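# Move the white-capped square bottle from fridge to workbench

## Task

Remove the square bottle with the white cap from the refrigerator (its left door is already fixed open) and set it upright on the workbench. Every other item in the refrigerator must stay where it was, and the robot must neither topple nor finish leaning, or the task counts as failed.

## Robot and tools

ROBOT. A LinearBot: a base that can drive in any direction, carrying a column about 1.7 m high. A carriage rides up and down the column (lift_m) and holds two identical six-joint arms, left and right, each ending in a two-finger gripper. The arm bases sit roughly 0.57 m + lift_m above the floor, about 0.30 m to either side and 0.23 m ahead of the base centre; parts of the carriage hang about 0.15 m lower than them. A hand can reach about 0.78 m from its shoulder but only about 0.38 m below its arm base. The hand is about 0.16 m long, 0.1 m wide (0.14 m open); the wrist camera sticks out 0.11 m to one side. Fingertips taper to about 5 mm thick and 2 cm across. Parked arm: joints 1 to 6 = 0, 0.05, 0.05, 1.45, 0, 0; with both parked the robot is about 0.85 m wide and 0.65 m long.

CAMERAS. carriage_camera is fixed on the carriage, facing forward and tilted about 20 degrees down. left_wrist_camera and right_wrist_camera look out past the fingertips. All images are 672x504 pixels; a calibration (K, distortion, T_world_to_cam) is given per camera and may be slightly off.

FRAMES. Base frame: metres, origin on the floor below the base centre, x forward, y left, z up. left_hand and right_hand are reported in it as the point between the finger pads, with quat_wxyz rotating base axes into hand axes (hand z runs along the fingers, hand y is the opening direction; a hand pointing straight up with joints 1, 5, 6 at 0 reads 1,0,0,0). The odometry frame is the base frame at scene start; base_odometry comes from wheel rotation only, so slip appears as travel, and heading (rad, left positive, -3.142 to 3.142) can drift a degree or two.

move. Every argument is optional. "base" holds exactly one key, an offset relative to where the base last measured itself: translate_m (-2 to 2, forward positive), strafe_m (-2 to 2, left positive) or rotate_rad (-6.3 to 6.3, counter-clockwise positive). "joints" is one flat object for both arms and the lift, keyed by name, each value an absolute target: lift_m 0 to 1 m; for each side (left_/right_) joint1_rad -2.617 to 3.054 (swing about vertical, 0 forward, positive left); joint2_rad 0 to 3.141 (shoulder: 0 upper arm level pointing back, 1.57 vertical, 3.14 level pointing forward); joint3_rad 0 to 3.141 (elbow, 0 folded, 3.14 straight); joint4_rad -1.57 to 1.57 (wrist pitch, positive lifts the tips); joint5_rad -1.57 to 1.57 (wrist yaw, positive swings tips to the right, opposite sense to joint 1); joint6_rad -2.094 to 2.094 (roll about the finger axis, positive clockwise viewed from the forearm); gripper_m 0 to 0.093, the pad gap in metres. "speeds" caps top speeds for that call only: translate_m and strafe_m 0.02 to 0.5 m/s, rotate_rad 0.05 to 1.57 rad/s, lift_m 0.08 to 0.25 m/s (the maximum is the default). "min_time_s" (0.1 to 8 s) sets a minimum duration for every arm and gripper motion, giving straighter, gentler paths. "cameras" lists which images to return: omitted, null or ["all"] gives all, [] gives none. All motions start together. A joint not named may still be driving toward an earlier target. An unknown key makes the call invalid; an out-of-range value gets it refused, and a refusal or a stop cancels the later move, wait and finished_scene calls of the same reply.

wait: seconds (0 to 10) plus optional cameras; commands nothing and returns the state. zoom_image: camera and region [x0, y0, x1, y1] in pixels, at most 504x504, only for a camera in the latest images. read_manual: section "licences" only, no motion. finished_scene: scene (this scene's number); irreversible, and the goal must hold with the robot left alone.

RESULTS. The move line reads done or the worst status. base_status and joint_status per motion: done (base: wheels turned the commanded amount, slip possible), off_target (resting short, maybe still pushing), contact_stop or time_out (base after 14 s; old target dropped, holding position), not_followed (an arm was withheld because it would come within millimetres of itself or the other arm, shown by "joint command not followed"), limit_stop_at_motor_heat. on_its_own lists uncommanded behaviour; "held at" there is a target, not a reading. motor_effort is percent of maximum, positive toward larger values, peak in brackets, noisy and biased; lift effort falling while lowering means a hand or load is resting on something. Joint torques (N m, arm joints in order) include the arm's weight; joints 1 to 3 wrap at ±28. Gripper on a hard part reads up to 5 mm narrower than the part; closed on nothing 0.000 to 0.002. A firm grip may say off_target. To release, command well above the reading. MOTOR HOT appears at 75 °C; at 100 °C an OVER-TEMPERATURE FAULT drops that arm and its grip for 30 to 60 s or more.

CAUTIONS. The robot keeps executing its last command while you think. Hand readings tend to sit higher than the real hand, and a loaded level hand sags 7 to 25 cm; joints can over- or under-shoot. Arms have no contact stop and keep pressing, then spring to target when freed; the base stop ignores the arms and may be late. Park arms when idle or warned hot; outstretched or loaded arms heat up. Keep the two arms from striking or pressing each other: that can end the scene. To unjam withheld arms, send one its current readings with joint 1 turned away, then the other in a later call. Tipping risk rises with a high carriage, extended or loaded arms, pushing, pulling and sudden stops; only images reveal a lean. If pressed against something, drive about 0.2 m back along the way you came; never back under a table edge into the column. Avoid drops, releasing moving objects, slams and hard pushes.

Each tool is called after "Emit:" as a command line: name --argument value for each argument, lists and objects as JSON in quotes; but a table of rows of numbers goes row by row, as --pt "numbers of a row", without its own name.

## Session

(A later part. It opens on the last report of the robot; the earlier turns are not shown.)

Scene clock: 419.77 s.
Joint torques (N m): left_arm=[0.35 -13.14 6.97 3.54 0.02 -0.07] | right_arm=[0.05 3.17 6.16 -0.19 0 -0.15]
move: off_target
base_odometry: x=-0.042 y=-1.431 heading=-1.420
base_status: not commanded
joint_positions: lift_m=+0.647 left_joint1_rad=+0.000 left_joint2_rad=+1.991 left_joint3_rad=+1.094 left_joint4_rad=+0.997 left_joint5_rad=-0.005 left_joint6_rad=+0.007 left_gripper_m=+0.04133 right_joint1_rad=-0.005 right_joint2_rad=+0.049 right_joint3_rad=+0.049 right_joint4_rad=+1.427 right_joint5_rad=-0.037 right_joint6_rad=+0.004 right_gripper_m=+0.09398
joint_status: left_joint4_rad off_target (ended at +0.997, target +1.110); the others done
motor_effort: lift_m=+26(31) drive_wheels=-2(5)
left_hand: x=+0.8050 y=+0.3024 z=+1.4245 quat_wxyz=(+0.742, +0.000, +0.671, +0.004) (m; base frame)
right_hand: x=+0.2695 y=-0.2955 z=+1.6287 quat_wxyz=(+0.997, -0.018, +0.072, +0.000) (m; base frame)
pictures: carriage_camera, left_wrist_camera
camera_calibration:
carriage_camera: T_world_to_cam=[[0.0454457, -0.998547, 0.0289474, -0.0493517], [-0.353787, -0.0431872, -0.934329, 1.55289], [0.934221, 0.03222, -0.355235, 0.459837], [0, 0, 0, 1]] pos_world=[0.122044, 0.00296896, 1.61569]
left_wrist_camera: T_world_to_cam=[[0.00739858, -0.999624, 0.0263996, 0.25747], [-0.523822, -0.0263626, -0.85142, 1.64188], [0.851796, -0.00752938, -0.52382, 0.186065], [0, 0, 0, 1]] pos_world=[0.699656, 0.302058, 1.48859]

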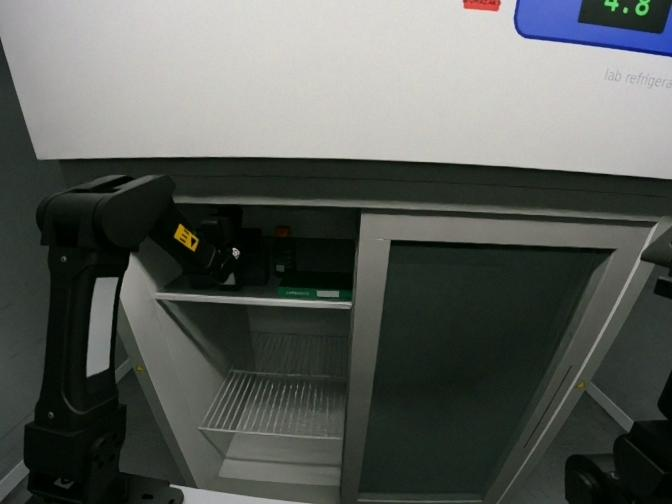

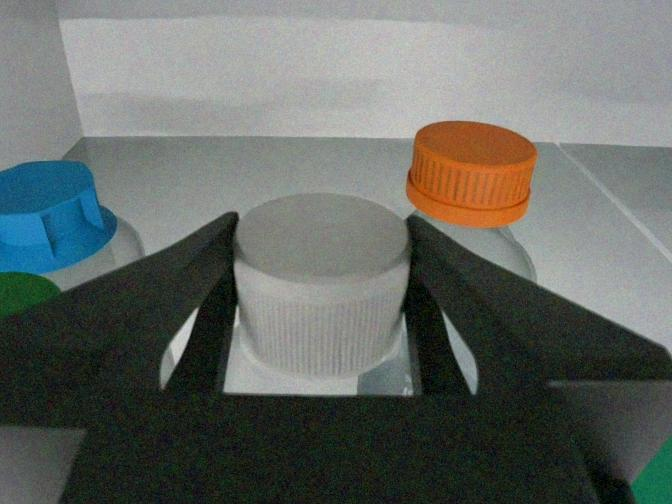

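Emit:
move --base '{"translate_m": -0.12}' --speeds '{"translate_m": 0.1}' --cameras '["left_wrist_camera"]'

Emit:
move --base '{"translate_m": -0.4}' --speeds '{"translate_m": 0.2}' --cameras '["left_wrist_camera", "carriage_camera"]'

Scene clock: 506.63 s.
Joint torques (N m): left_arm=[0.36 -13.11 6.98 3.47 0.02 -0.07] | right_arm=[0.06 3.19 6.13 -0.17 0.01 -0.15]
move: done
base_odometry: x=-0.060 y=-1.313 heading=-1.420
base_status: done
joint_positions: lift_m=+0.647 left_joint1_rad=+0.000 left_joint2_rad=+1.991 left_joint3_rad=+1.094 left_joint4_rad=+1.002 left_joint5_rad=-0.005 left_joint6_rad=+0.007 left_gripper_m=+0.04133 right_joint1_rad=-0.005 right_joint2_rad=+0.049 right_joint3_rad=+0.049 right_joint4_rad=+1.427 right_joint5_rad=-0.037 right_joint6_rad=+0.004 right_gripper_m=+0.09398
joint_status: not commanded
motor_effort: lift_m=+26(26) drive_wheels=-3(12)
left_hand: x=+0.8049 y=+0.3024 z=+1.4257 quat_wxyz=(+0.743, +0.000, +0.669, +0.004) (m; base frame)
right_hand: x=+0.2697 y=-0.2955 z=+1.6287 quat_wxyz=(+0.997, -0.018, +0.072, +0.000) (m; base frame)
pictures: left_wrist_camera
camera_calibration:
left_wrist_camera: T_world_to_cam=[[0.00726757, -0.999624, 0.0264376, 0.25749], [-0.519593, -0.026364, -0.854007, 1.64313], [0.854383, -0.00753023, -0.519589, 0.178693], [0, 0, 0, 1]] pos_world=[0.699214, 0.302058, 1.48928]

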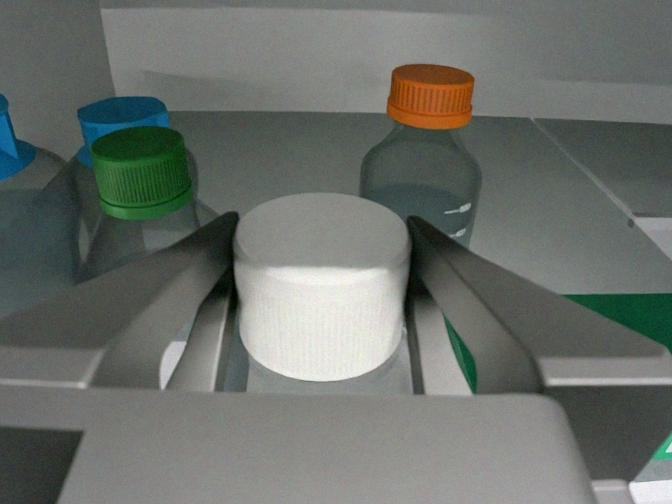

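Scene clock: 509.83 s.
Joint torques (N m): left_arm=[0.35 -13.09 6.95 3.45 0.02 -0.07] | right_arm=[0.05 3.14 6.15 -0.15 0.01 -0.15]
move: done
base_odometry: x=-0.120 y=-0.917 heading=-1.420
base_status: done
joint_positions: lift_m=+0.647 left_joint1_rad=+0.000 left_joint2_rad=+1.991 left_joint3_rad=+1.094 left_joint4_rad=+1.003 left_joint5_rad=-0.005 left_joint6_rad=+0.007 left_gripper_m=+0.04133 right_joint1_rad=-0.005 right_joint2_rad=+0.049 right_joint3_rad=+0.049 right_joint4_rad=+1.427 right_joint5_rad=-0.037 right_joint6_rad=+0.004 right_gripper_m=+0.09398
joint_status: not commanded
motor_effort: lift_m=+26(26) drive_wheels=+1(12)
left_hand: x=+0.8048 y=+0.3024 z=+1.4260 quat_wxyz=(+0.744, +0.000, +0.668, +0.004) (m; base frame)
right_hand: x=+0.2697 y=-0.2955 z=+1.6287 quat_wxyz=(+0.997, -0.018, +0.072, +0.000) (m; base frame)
pictures: carriage_camera, left_wrist_camera
camera_calibration:
carriage_camera: T_world_to_cam=[[0.0454457, -0.998547, 0.0289474, -0.0493517], [-0.353787, -0.0431872, -0.934329, 1.55289], [0.934221, 0.03222, -0.355235, 0.459837], [0, 0, 0, 1]] pos_world=[0.122044, 0.00296896, 1.61569]
left_wrist_camera: T_world_to_cam=[[0.00723731, -0.999624, 0.0264463, 0.257495], [-0.518615, -0.0263643, -0.854601, 1.64341], [0.854977, -0.00753043, -0.518611, 0.176991], [0, 0, 0, 1]] pos_world=[0.699111, 0.302058, 1.48944]

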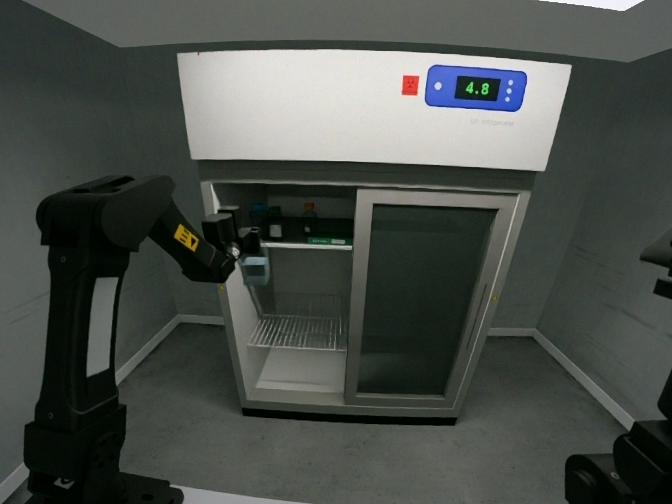

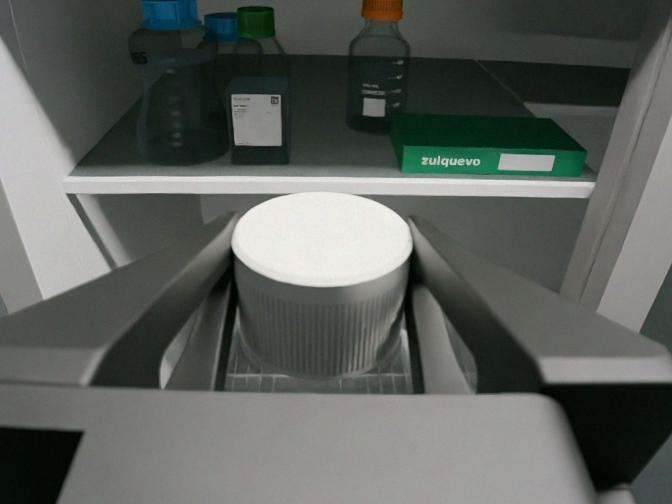

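Emit:
move --base '{"rotate_rad": 3.109}' --joints '{"lift_m": 0.4}' --speeds '{"rotate_rad": 0.7, "lift_m": 0.12}' --cameras '["carriage_camera", "left_wrist_camera"]'

Scene clock: 524.23 s.
Joint torques (N m): left_arm=[-0.21 -13.56 6.93 3.48 -0.02 -0.05] | right_arm=[-0.06 3.15 6.19 -0.17 0.01 -0.15]
move: done
base_odometry: x=-0.120 y=-0.917 heading=+1.689
base_status: done
joint_positions: lift_m=+0.400 left_joint1_rad=+0.005 left_joint2_rad=+1.996 left_joint3_rad=+1.094 left_joint4_rad=+1.002 left_joint5_rad=-0.002 left_joint6_rad=+0.005 left_gripper_m=+0.04133 right_joint1_rad=-0.005 right_joint2_rad=+0.049 right_joint3_rad=+0.049 right_joint4_rad=+1.427 right_joint5_rad=-0.037 right_joint6_rad=+0.004 right_gripper_m=+0.09399
joint_status: all done
motor_effort: lift_m=+22(23) drive_wheels=+3(14)
left_hand: x=+0.8054 y=+0.3051 z=+1.1765 quat_wxyz=(+0.742, -0.001, +0.671, +0.004) (m; base frame)
right_hand: x=+0.2696 y=-0.2955 z=+1.3822 quat_wxyz=(+0.997, -0.018, +0.072, +0.000) (m; base frame)
pictures: carriage_camera, left_wrist_camera
camera_calibration:
carriage_camera: T_world_to_cam=[[0.0454457, -0.998547, 0.0289474, -0.0422162], [-0.353787, -0.0431872, -0.934329, 1.32258], [0.934221, 0.03222, -0.355235, 0.372272], [0, 0, 0, 1]] pos_world=[0.122044, 0.00296896, 1.36919]
left_wrist_camera: T_world_to_cam=[[0.00955049, -0.999574, 0.0275726, 0.263571], [-0.523756, -0.0284894, -0.851392, 1.43156], [0.851815, -0.00631011, -0.523805, 0.0554009], [0, 0, 0, 1]] pos_world=[0.700077, 0.304593, 1.24057]

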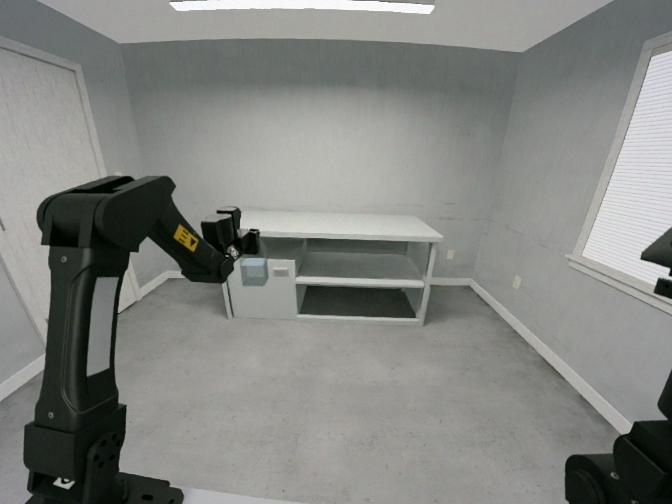

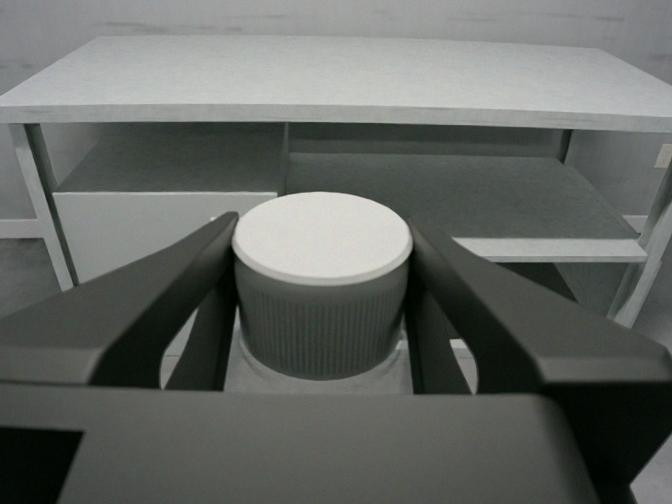

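Emit:
move --base '{"translate_m": 1.15}' --speeds '{"translate_m": 0.3}' --cameras '["carriage_camera", "left_wrist_camera"]'

Emit:
zoom_image --camera "carriage_camera" --region '[150, 180, 402, 369]'

Scene clock: 569.27 s.
Joint torques (N m): left_arm=[-0.18 -13.64 6.95 3.47 -0.01 -0.06] | right_arm=[0.06 3.12 6.13 -0.17 0.01 -0.15]
move: done
MOTOR HOT: joint 4 (wrist pitch) of the left arm reports 80 °C; the controller stops that arm at 100 °C. To cool a motor, set the load down, stop pushing, or move to a pose that needs little force.
base_odometry: x=-0.257 y=+0.224 heading=+1.690
base_status: done
joint_positions: lift_m=+0.400 left_joint1_rad=+0.005 left_joint2_rad=+1.996 left_joint3_rad=+1.094 left_joint4_rad=+1.003 left_joint5_rad=-0.002 left_joint6_rad=+0.005 left_gripper_m=+0.04133 right_joint1_rad=-0.005 right_joint2_rad=+0.049 right_joint3_rad=+0.049 right_joint4_rad=+1.427 right_joint5_rad=-0.037 right_joint6_rad=+0.004 right_gripper_m=+0.09399
joint_status: not commanded
motor_effort: lift_m=+22(22) drive_wheels=-2(17)
left_hand: x=+0.8054 y=+0.3051 z=+1.1767 quat_wxyz=(+0.742, -0.001, +0.670, +0.004) (m; base frame)
right_hand: x=+0.2696 y=-0.2955 z=+1.3822 quat_wxyz=(+0.997, -0.018, +0.072, +0.000) (m; base frame)
pictures: carriage_camera, left_wrist_camera
camera_calibration:
carriage_camera: T_world_to_cam=[[0.0454457, -0.998547, 0.0289474, -0.0422162], [-0.353787, -0.0431872, -0.934329, 1.32258], [0.934221, 0.03222, -0.355235, 0.372272], [0, 0, 0, 1]] pos_world=[0.122044, 0.00296896, 1.36919]
left_wrist_camera: T_world_to_cam=[[0.00951894, -0.999574, 0.0275774, 0.263583], [-0.522781, -0.0284841, -0.851991, 1.4317], [0.852414, -0.00630689, -0.52283, 0.0539409], [0, 0, 0, 1]] pos_world=[0.699975, 0.304592, 1.24073]

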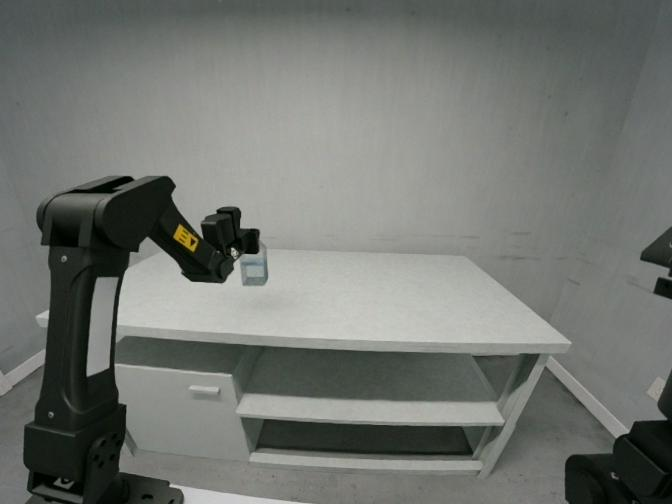

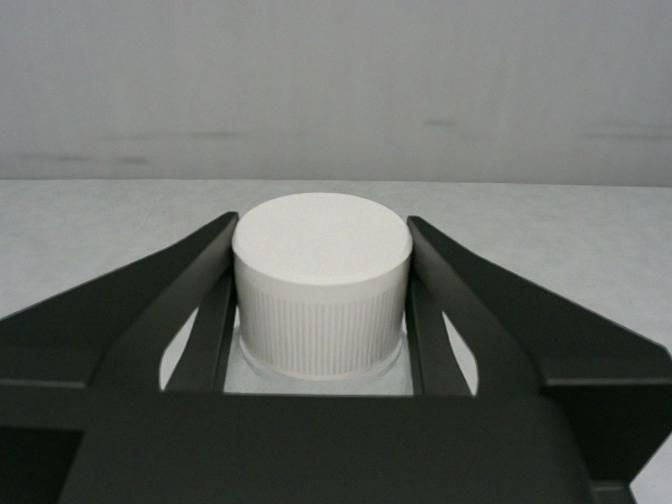

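Scaled by 2.000 from the camera's 672x504 image, which has a finer 960x720 frame.

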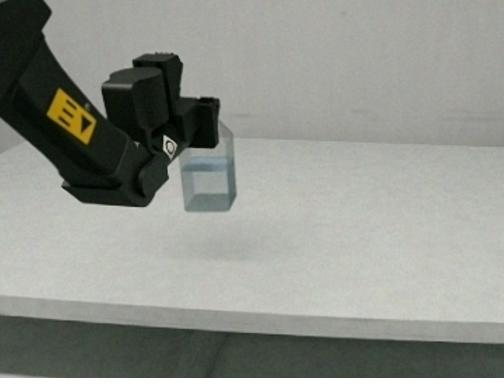

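Emit:
move --base '{"translate_m": 0.1}' --joints '{"lift_m": 0.265}' --speeds '{"translate_m": 0.15, "lift_m": 0.12}' --cameras '["carriage_camera"]'

Emit:
zoom_image --camera "carriage_camera" --region '[150, 180, 402, 369]'

Scene clock: 588.97 s.
Joint torques (N m): left_arm=[-0.2 -13.56 7.05 3.14 -0.01 -0.05] | right_arm=[0.06 3.14 6.13 -0.17 0.01 -0.15]
move: done
MOTOR HOT: still on. Joint 4 (wrist pitch) of the left arm reports 83 °C.
base_odometry: x=-0.269 y=+0.324 heading=+1.691
base_status: done
joint_positions: lift_m=+0.265 left_joint1_rad=+0.005 left_joint2_rad=+1.996 left_joint3_rad=+1.094 left_joint4_rad=+1.029 left_joint5_rad=-0.002 left_joint6_rad=+0.005 left_gripper_m=+0.04133 right_joint1_rad=-0.005 right_joint2_rad=+0.049 right_joint3_rad=+0.049 right_joint4_rad=+1.427 right_joint5_rad=-0.037 right_joint6_rad=+0.004 right_gripper_m=+0.09399
joint_status: all done
motor_effort: lift_m=+21(22) drive_wheels=-5(15)
left_hand: x=+0.8046 y=+0.3052 z=+1.0482 quat_wxyz=(+0.751, -0.001, +0.660, +0.005) (m; base frame)
right_hand: x=+0.2695 y=-0.2955 z=+1.2473 quat_wxyz=(+0.997, -0.018, +0.072, +0.000) (m; base frame)
pictures: carriage_camera
camera_calibration:
carriage_camera: T_world_to_cam=[[0.0454457, -0.998547, 0.0289474, -0.03831], [-0.353787, -0.0431872, -0.934329, 1.1965], [0.934221, 0.03222, -0.355235, 0.324336], [0, 0, 0, 1]] pos_world=[0.122044, 0.00296896, 1.23425]

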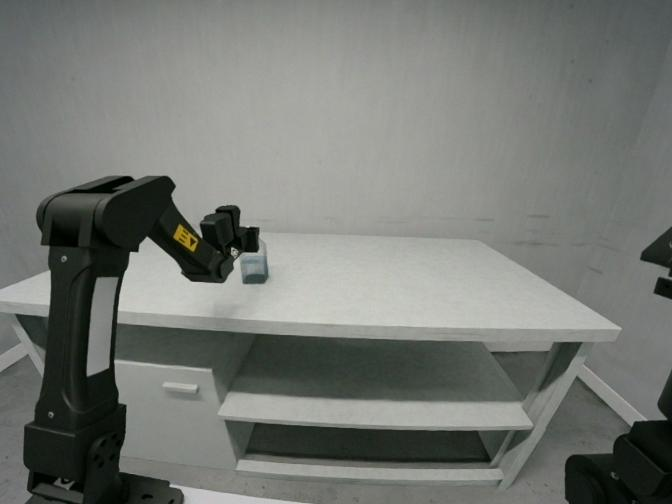

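Scaled by 2.000 from the camera's 672x504 image, which has a finer 960x720 frame.

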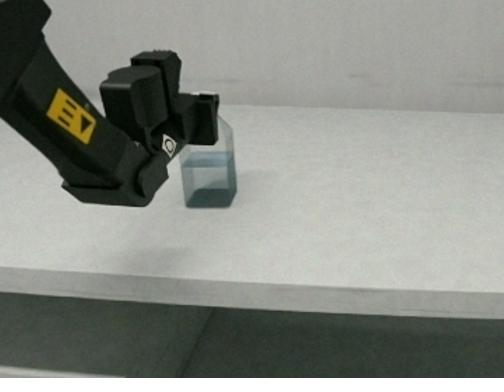

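Emit:
move --joints '{"lift_m": 0.253}' --speeds '{"lift_m": 0.08}' --cameras '["left_wrist_camera"]'

Emit:
move --joints '{"lift_m": 0.243}' --speeds '{"lift_m": 0.08}' --cameras '["carriage_camera"]'

Emit:
zoom_image --camera "carriage_camera" --region '[150, 180, 402, 369]'

Scene clock: 600.20 s.
Joint torques (N m): left_arm=[-0.18 -13.52 6.93 2.62 -0.01 -0.05] | right_arm=[0.05 3.14 6.15 -0.17 0.01 -0.15]
move: done
MOTOR HOT: still on. Joint 4 (wrist pitch) of the left arm reports 83 °C.
base_odometry: x=-0.269 y=+0.324 heading=+1.691
base_status: not commanded
joint_positions: lift_m=+0.253 left_joint1_rad=+0.005 left_joint2_rad=+1.996 left_joint3_rad=+1.094 left_joint4_rad=+1.072 left_joint5_rad=-0.002 left_joint6_rad=+0.005 left_gripper_m=+0.04133 right_joint1_rad=-0.005 right_joint2_rad=+0.049 right_joint3_rad=+0.049 right_joint4_rad=+1.427 right_joint5_rad=-0.037 right_joint6_rad=+0.004 right_gripper_m=+0.09399
joint_status: all done
on_its_own: left_joint4_rad moved +0.042 to your old target +1.110
motor_effort: lift_m=+22(23) drive_wheels=+5(9)
left_hand: x=+0.8031 y=+0.3052 z=+1.0465 quat_wxyz=(+0.765, -0.001, +0.644, +0.005) (m; base frame)
right_hand: x=+0.2695 y=-0.2955 z=+1.2353 quat_wxyz=(+0.997, -0.018, +0.072, +0.000) (m; base frame)
pictures: left_wrist_camera
camera_calibration:
left_wrist_camera: T_world_to_cam=[[0.00799289, -0.99958, 0.0278603, 0.268181], [-0.463082, -0.0283936, -0.88586, 1.30701], [0.886279, -0.00582102, -0.463115, -0.10204], [0, 0, 0, 1]] pos_world=[0.693544, 0.304586, 1.1031]

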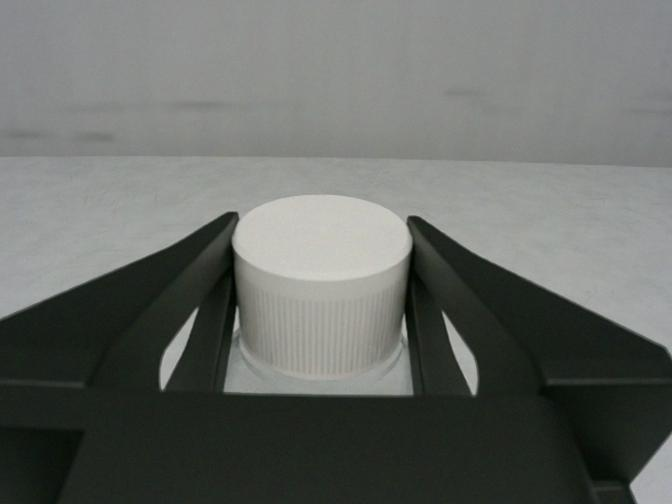

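Scene clock: 600.70 s.
Joint torques (N m): left_arm=[-0.17 -13.18 6.89 2.29 -0.01 -0.07] | right_arm=[0.06 3.21 6.19 -0.18 0.01 -0.16]
move: done
MOTOR HOT: still on. Joint 4 (wrist pitch) of the left arm reports 82 °C.
base_odometry: x=-0.269 y=+0.324 heading=+1.691
base_status: not commanded
joint_positions: lift_m=+0.243 left_joint1_rad=+0.005 left_joint2_rad=+1.991 left_joint3_rad=+1.094 left_joint4_rad=+1.098 left_joint5_rad=-0.002 left_joint6_rad=+0.005 left_gripper_m=+0.04133 right_joint1_rad=-0.005 right_joint2_rad=+0.049 right_joint3_rad=+0.049 right_joint4_rad=+1.427 right_joint5_rad=-0.037 right_joint6_rad=+0.004 right_gripper_m=+0.09399
joint_status: all done
motor_effort: lift_m=+21(22) drive_wheels=+5(7)
left_hand: x=+0.8013 y=+0.3051 z=+1.0454 quat_wxyz=(+0.774, -0.001, +0.633, +0.005) (m; base frame)
right_hand: x=+0.2695 y=-0.2955 z=+1.2254 quat_wxyz=(+0.997, -0.018, +0.072, +0.000) (m; base frame)
pictures: carriage_camera
camera_calibration:
carriage_camera: T_world_to_cam=[[0.0454457, -0.998547, 0.0289474, -0.0376746], [-0.353787, -0.0431872, -0.934329, 1.17599], [0.934221, 0.03222, -0.355235, 0.316538], [0, 0, 0, 1]] pos_world=[0.122044, 0.00296896, 1.2123]

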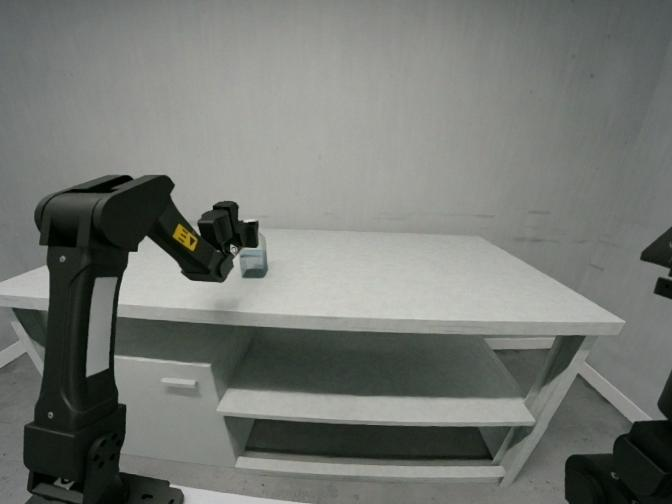

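Scaled by 2.000 from the camera's 672x504 image, which has a finer 960x720 frame.

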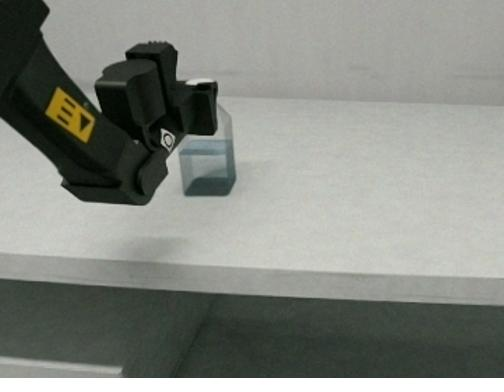

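Emit:
move --joints '{"lift_m": 0.253, "left_joint4_rad": 1.045}' --speeds '{"lift_m": 0.08}' --min_time_s 0.5 --cameras '["carriage_camera"]'

Emit:
zoom_image --camera "carriage_camera" --region '[200, 190, 300, 290]'

Scene clock: 615.90 s.
Joint torques (N m): left_arm=[-0.18 -13.14 7.01 2.03 -0.01 -0.06] | right_arm=[0.06 3.15 6.16 -0.17 0.01 -0.15]
move: done
MOTOR HOT: still on. Joint 2 (shoulder) of the left arm reports 77 °C.
base_odometry: x=-0.269 y=+0.324 heading=+1.691
base_status: not commanded
joint_positions: lift_m=+0.253 left_joint1_rad=+0.005 left_joint2_rad=+1.991 left_joint3_rad=+1.094 left_joint4_rad=+1.059 left_joint5_rad=-0.002 left_joint6_rad=+0.005 left_gripper_m=+0.04133 right_joint1_rad=-0.005 right_joint2_rad=+0.049 right_joint3_rad=+0.049 right_joint4_rad=+1.427 right_joint5_rad=-0.037 right_joint6_rad=+0.004 right_gripper_m=+0.09399
joint_status: all done
motor_effort: lift_m=+26(32) drive_wheels=+4(8)
left_hand: x=+0.8030 y=+0.3052 z=+1.0453 quat_wxyz=(+0.762, -0.001, +0.648, +0.005) (m; base frame)
right_hand: x=+0.2695 y=-0.2955 z=+1.2347 quat_wxyz=(+0.997, -0.018, +0.072, +0.000) (m; base frame)
pictures: carriage_camera
camera_calibration:
carriage_camera: T_world_to_cam=[[0.0454457, -0.998547, 0.0289474, -0.0379452], [-0.353787, -0.0431872, -0.934329, 1.18472], [0.934221, 0.03222, -0.355235, 0.319859], [0, 0, 0, 1]] pos_world=[0.122044, 0.00296896, 1.22164]

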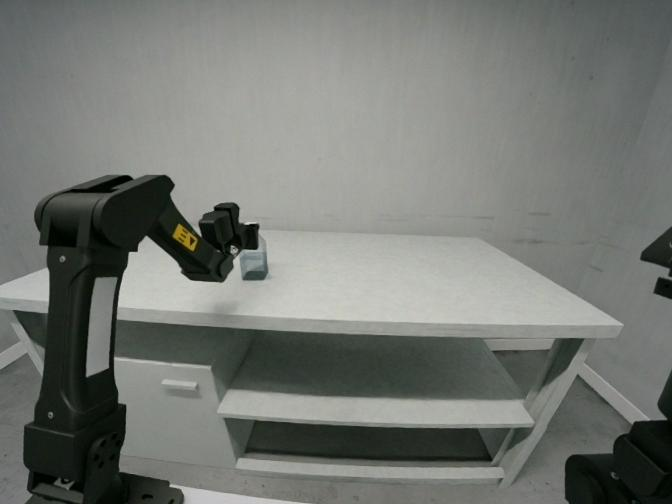

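Scaled by 5.040 from the camera's 672x504 image, which has a finer 960x720 frame.

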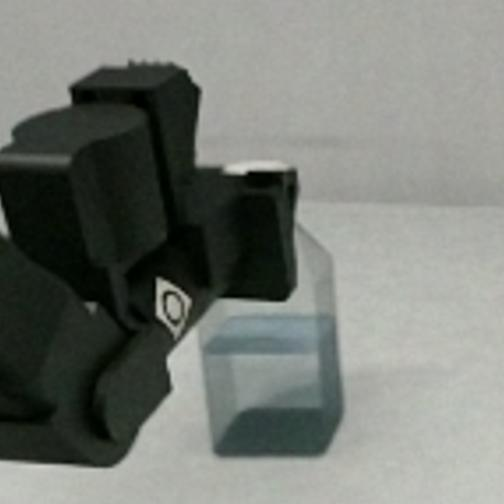

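Emit:
move --joints '{"left_gripper_m": 0.047}' --min_time_s 1.0 --cameras '[]'

Emit:
move --joints '{"left_gripper_m": 0.075}' --min_time_s 1.0 --cameras '["left_wrist_camera", "carriage_camera"]'

Scene clock: 628.30 s.
Joint torques (N m): left_arm=[-0.2 -13.14 6.94 2.14 -0.02 -0.06] | right_arm=[0.06 3.15 6.15 -0.17 0.01 -0.15]
move: done
MOTOR HOT: still on. Joint 2 (shoulder) of the left arm reports 79 °C.
base_odometry: x=-0.269 y=+0.324 heading=+1.691
base_status: not commanded
joint_positions: lift_m=+0.253 left_joint1_rad=+0.005 left_joint2_rad=+1.991 left_joint3_rad=+1.094 left_joint4_rad=+1.051 left_joint5_rad=-0.002 left_joint6_rad=+0.005 left_gripper_m=+0.04687 right_joint1_rad=-0.005 right_joint2_rad=+0.049 right_joint3_rad=+0.049 right_joint4_rad=+1.427 right_joint5_rad=-0.037 right_joint6_rad=+0.004 right_gripper_m=+0.09399
joint_status: all done
motor_effort: lift_m=+26(26) drive_wheels=+7(8)
left_hand: x=+0.8033 y=+0.3051 z=+1.0434 quat_wxyz=(+0.760, -0.001, +0.650, +0.005) (m; base frame)
right_hand: x=+0.2695 y=-0.2955 z=+1.2347 quat_wxyz=(+0.997, -0.018, +0.072, +0.000) (m; base frame)
pictures: none
No camera images: "cameras" was empty.

Scene clock: 629.60 s.
Joint torques (N m): left_arm=[-0.18 -13.11 6.95 2.13 -0.02 -0.06] | right_arm=[0.05 3.17 6.16 -0.17 0.01 -0.15]
move: done
MOTOR HOT: still on. Joint 2 (shoulder) of the left arm reports 79 °C.
base_odometry: x=-0.269 y=+0.324 heading=+1.691
base_status: not commanded
joint_positions: lift_m=+0.253 left_joint1_rad=+0.005 left_joint2_rad=+1.991 left_joint3_rad=+1.094 left_joint4_rad=+1.051 left_joint5_rad=-0.002 left_joint6_rad=+0.005 left_gripper_m=+0.07486 right_joint1_rad=-0.005 right_joint2_rad=+0.049 right_joint3_rad=+0.049 right_joint4_rad=+1.427 right_joint5_rad=-0.037 right_joint6_rad=+0.004 right_gripper_m=+0.09399
joint_status: all done
motor_effort: lift_m=+26(26) drive_wheels=+5(8)
left_hand: x=+0.8034 y=+0.3051 z=+1.0434 quat_wxyz=(+0.759, -0.001, +0.651, +0.005) (m; base frame)
right_hand: x=+0.2695 y=-0.2955 z=+1.2347 quat_wxyz=(+0.997, -0.018, +0.072, +0.000) (m; base frame)
pictures: carriage_camera, left_wrist_camera
camera_calibration:
carriage_camera: T_world_to_cam=[[0.0454457, -0.998547, 0.0289474, -0.0379452], [-0.353787, -0.0431872, -0.934329, 1.18472], [0.934221, 0.03222, -0.355235, 0.319859], [0, 0, 0, 1]] pos_world=[0.122044, 0.00296896, 1.22164]
left_wrist_camera: T_world_to_cam=[[0.00807272, -0.999582, 0.0277554, 0.268249], [-0.477561, -0.0282403, -0.878145, 1.30787], [0.878561, -0.00616587, -0.47759, -0.0823169], [0, 0, 0, 1]] pos_world=[0.694743, 0.304564, 1.10174]

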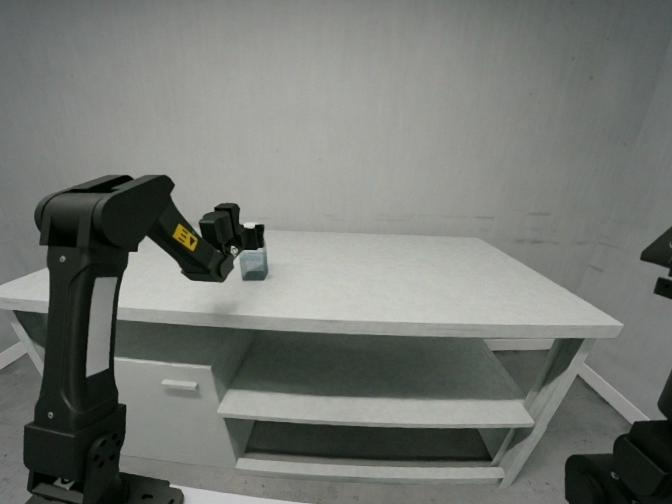

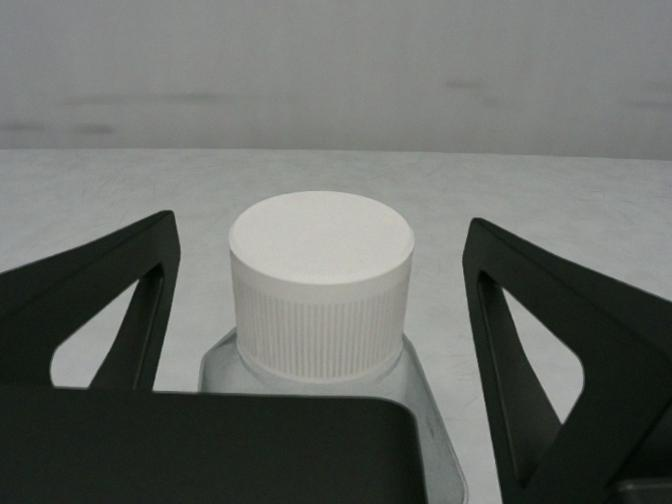

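Released cleanly. Back off, then verify.

Emit:
move --base '{"translate_m": -0.25}' --speeds '{"translate_m": 0.15}' --cameras '["left_wrist_camera", "carriage_camera"]'

Emit:
zoom_image --camera "carriage_camera" --region '[200, 190, 300, 290]'

Scene clock: 640.00 s.
Joint torques (N m): left_arm=[-0.18 -13.14 6.93 2.18 -0.02 -0.06] | right_arm=[0.06 3.21 6.2 -0.16 0 -0.15]
move: done
MOTOR HOT: still on. Joint 2 (shoulder) of the left arm reports 80 °C.
base_odometry: x=-0.239 y=+0.075 heading=+1.691
base_status: done
joint_positions: lift_m=+0.253 left_joint1_rad=+0.005 left_joint2_rad=+1.991 left_joint3_rad=+1.094 left_joint4_rad=+1.047 left_joint5_rad=-0.002 left_joint6_rad=+0.005 left_gripper_m=+0.07486 right_joint1_rad=-0.005 right_joint2_rad=+0.049 right_joint3_rad=+0.049 right_joint4_rad=+1.426 right_joint5_rad=-0.037 right_joint6_rad=+0.004 right_gripper_m=+0.09399
joint_status: not commanded
motor_effort: lift_m=+26(26) drive_wheels=-3(13)
left_hand: x=+0.8035 y=+0.3051 z=+1.0424 quat_wxyz=(+0.758, -0.001, +0.652, +0.005) (m; base frame)
right_hand: x=+0.2698 y=-0.2955 z=+1.2347 quat_wxyz=(+0.997, -0.018, +0.073, +0.000) (m; base frame)
pictures: carriage_camera, left_wrist_camera
camera_calibration:
carriage_camera: T_world_to_cam=[[0.0454457, -0.998547, 0.0289474, -0.0379452], [-0.353787, -0.0431872, -0.934329, 1.18472], [0.934221, 0.03222, -0.355235, 0.319859], [0, 0, 0, 1]] pos_world=[0.122044, 0.00296896, 1.22164]
left_wrist_camera: T_world_to_cam=[[0.00817858, -0.999582, 0.027745, 0.2682], [-0.480907, -0.0282583, -0.876316, 1.30791], [0.876733, -0.00617573, -0.480937, -0.0779227], [0, 0, 0, 1]] pos_world=[0.695109, 0.304566, 1.10123]

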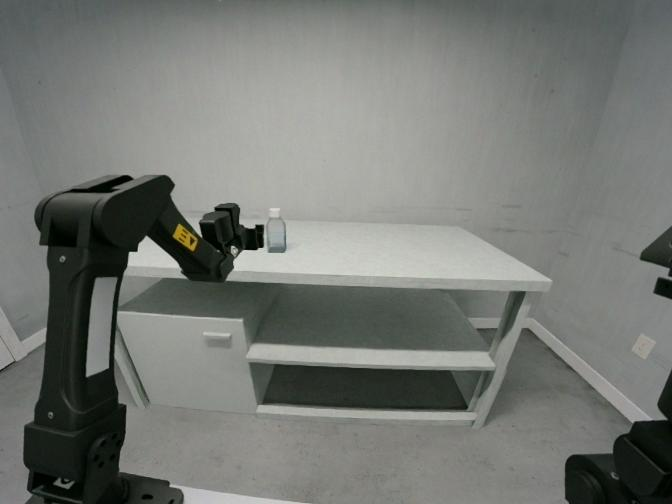

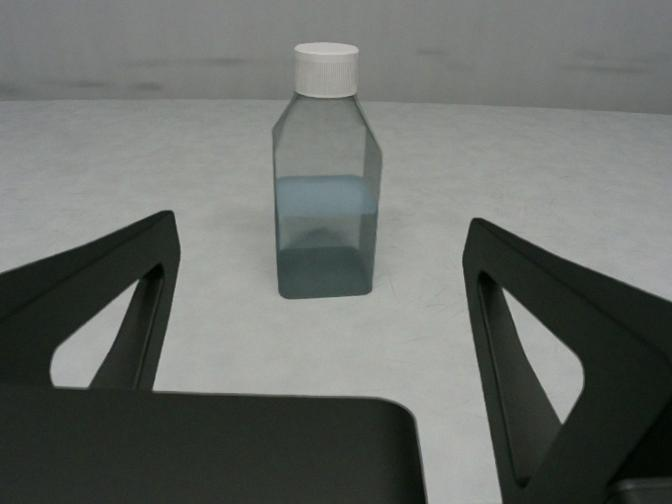

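Scaled by 5.040 from the camera's 672x504 image, which has a finer 960x720 frame.

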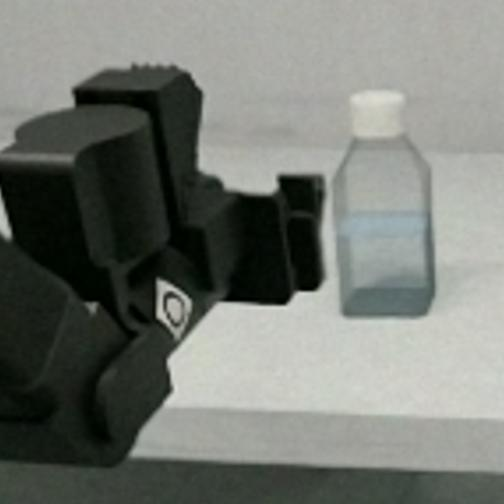

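Emit:
finished_scene --scene 1

The scene is finished: the task was done.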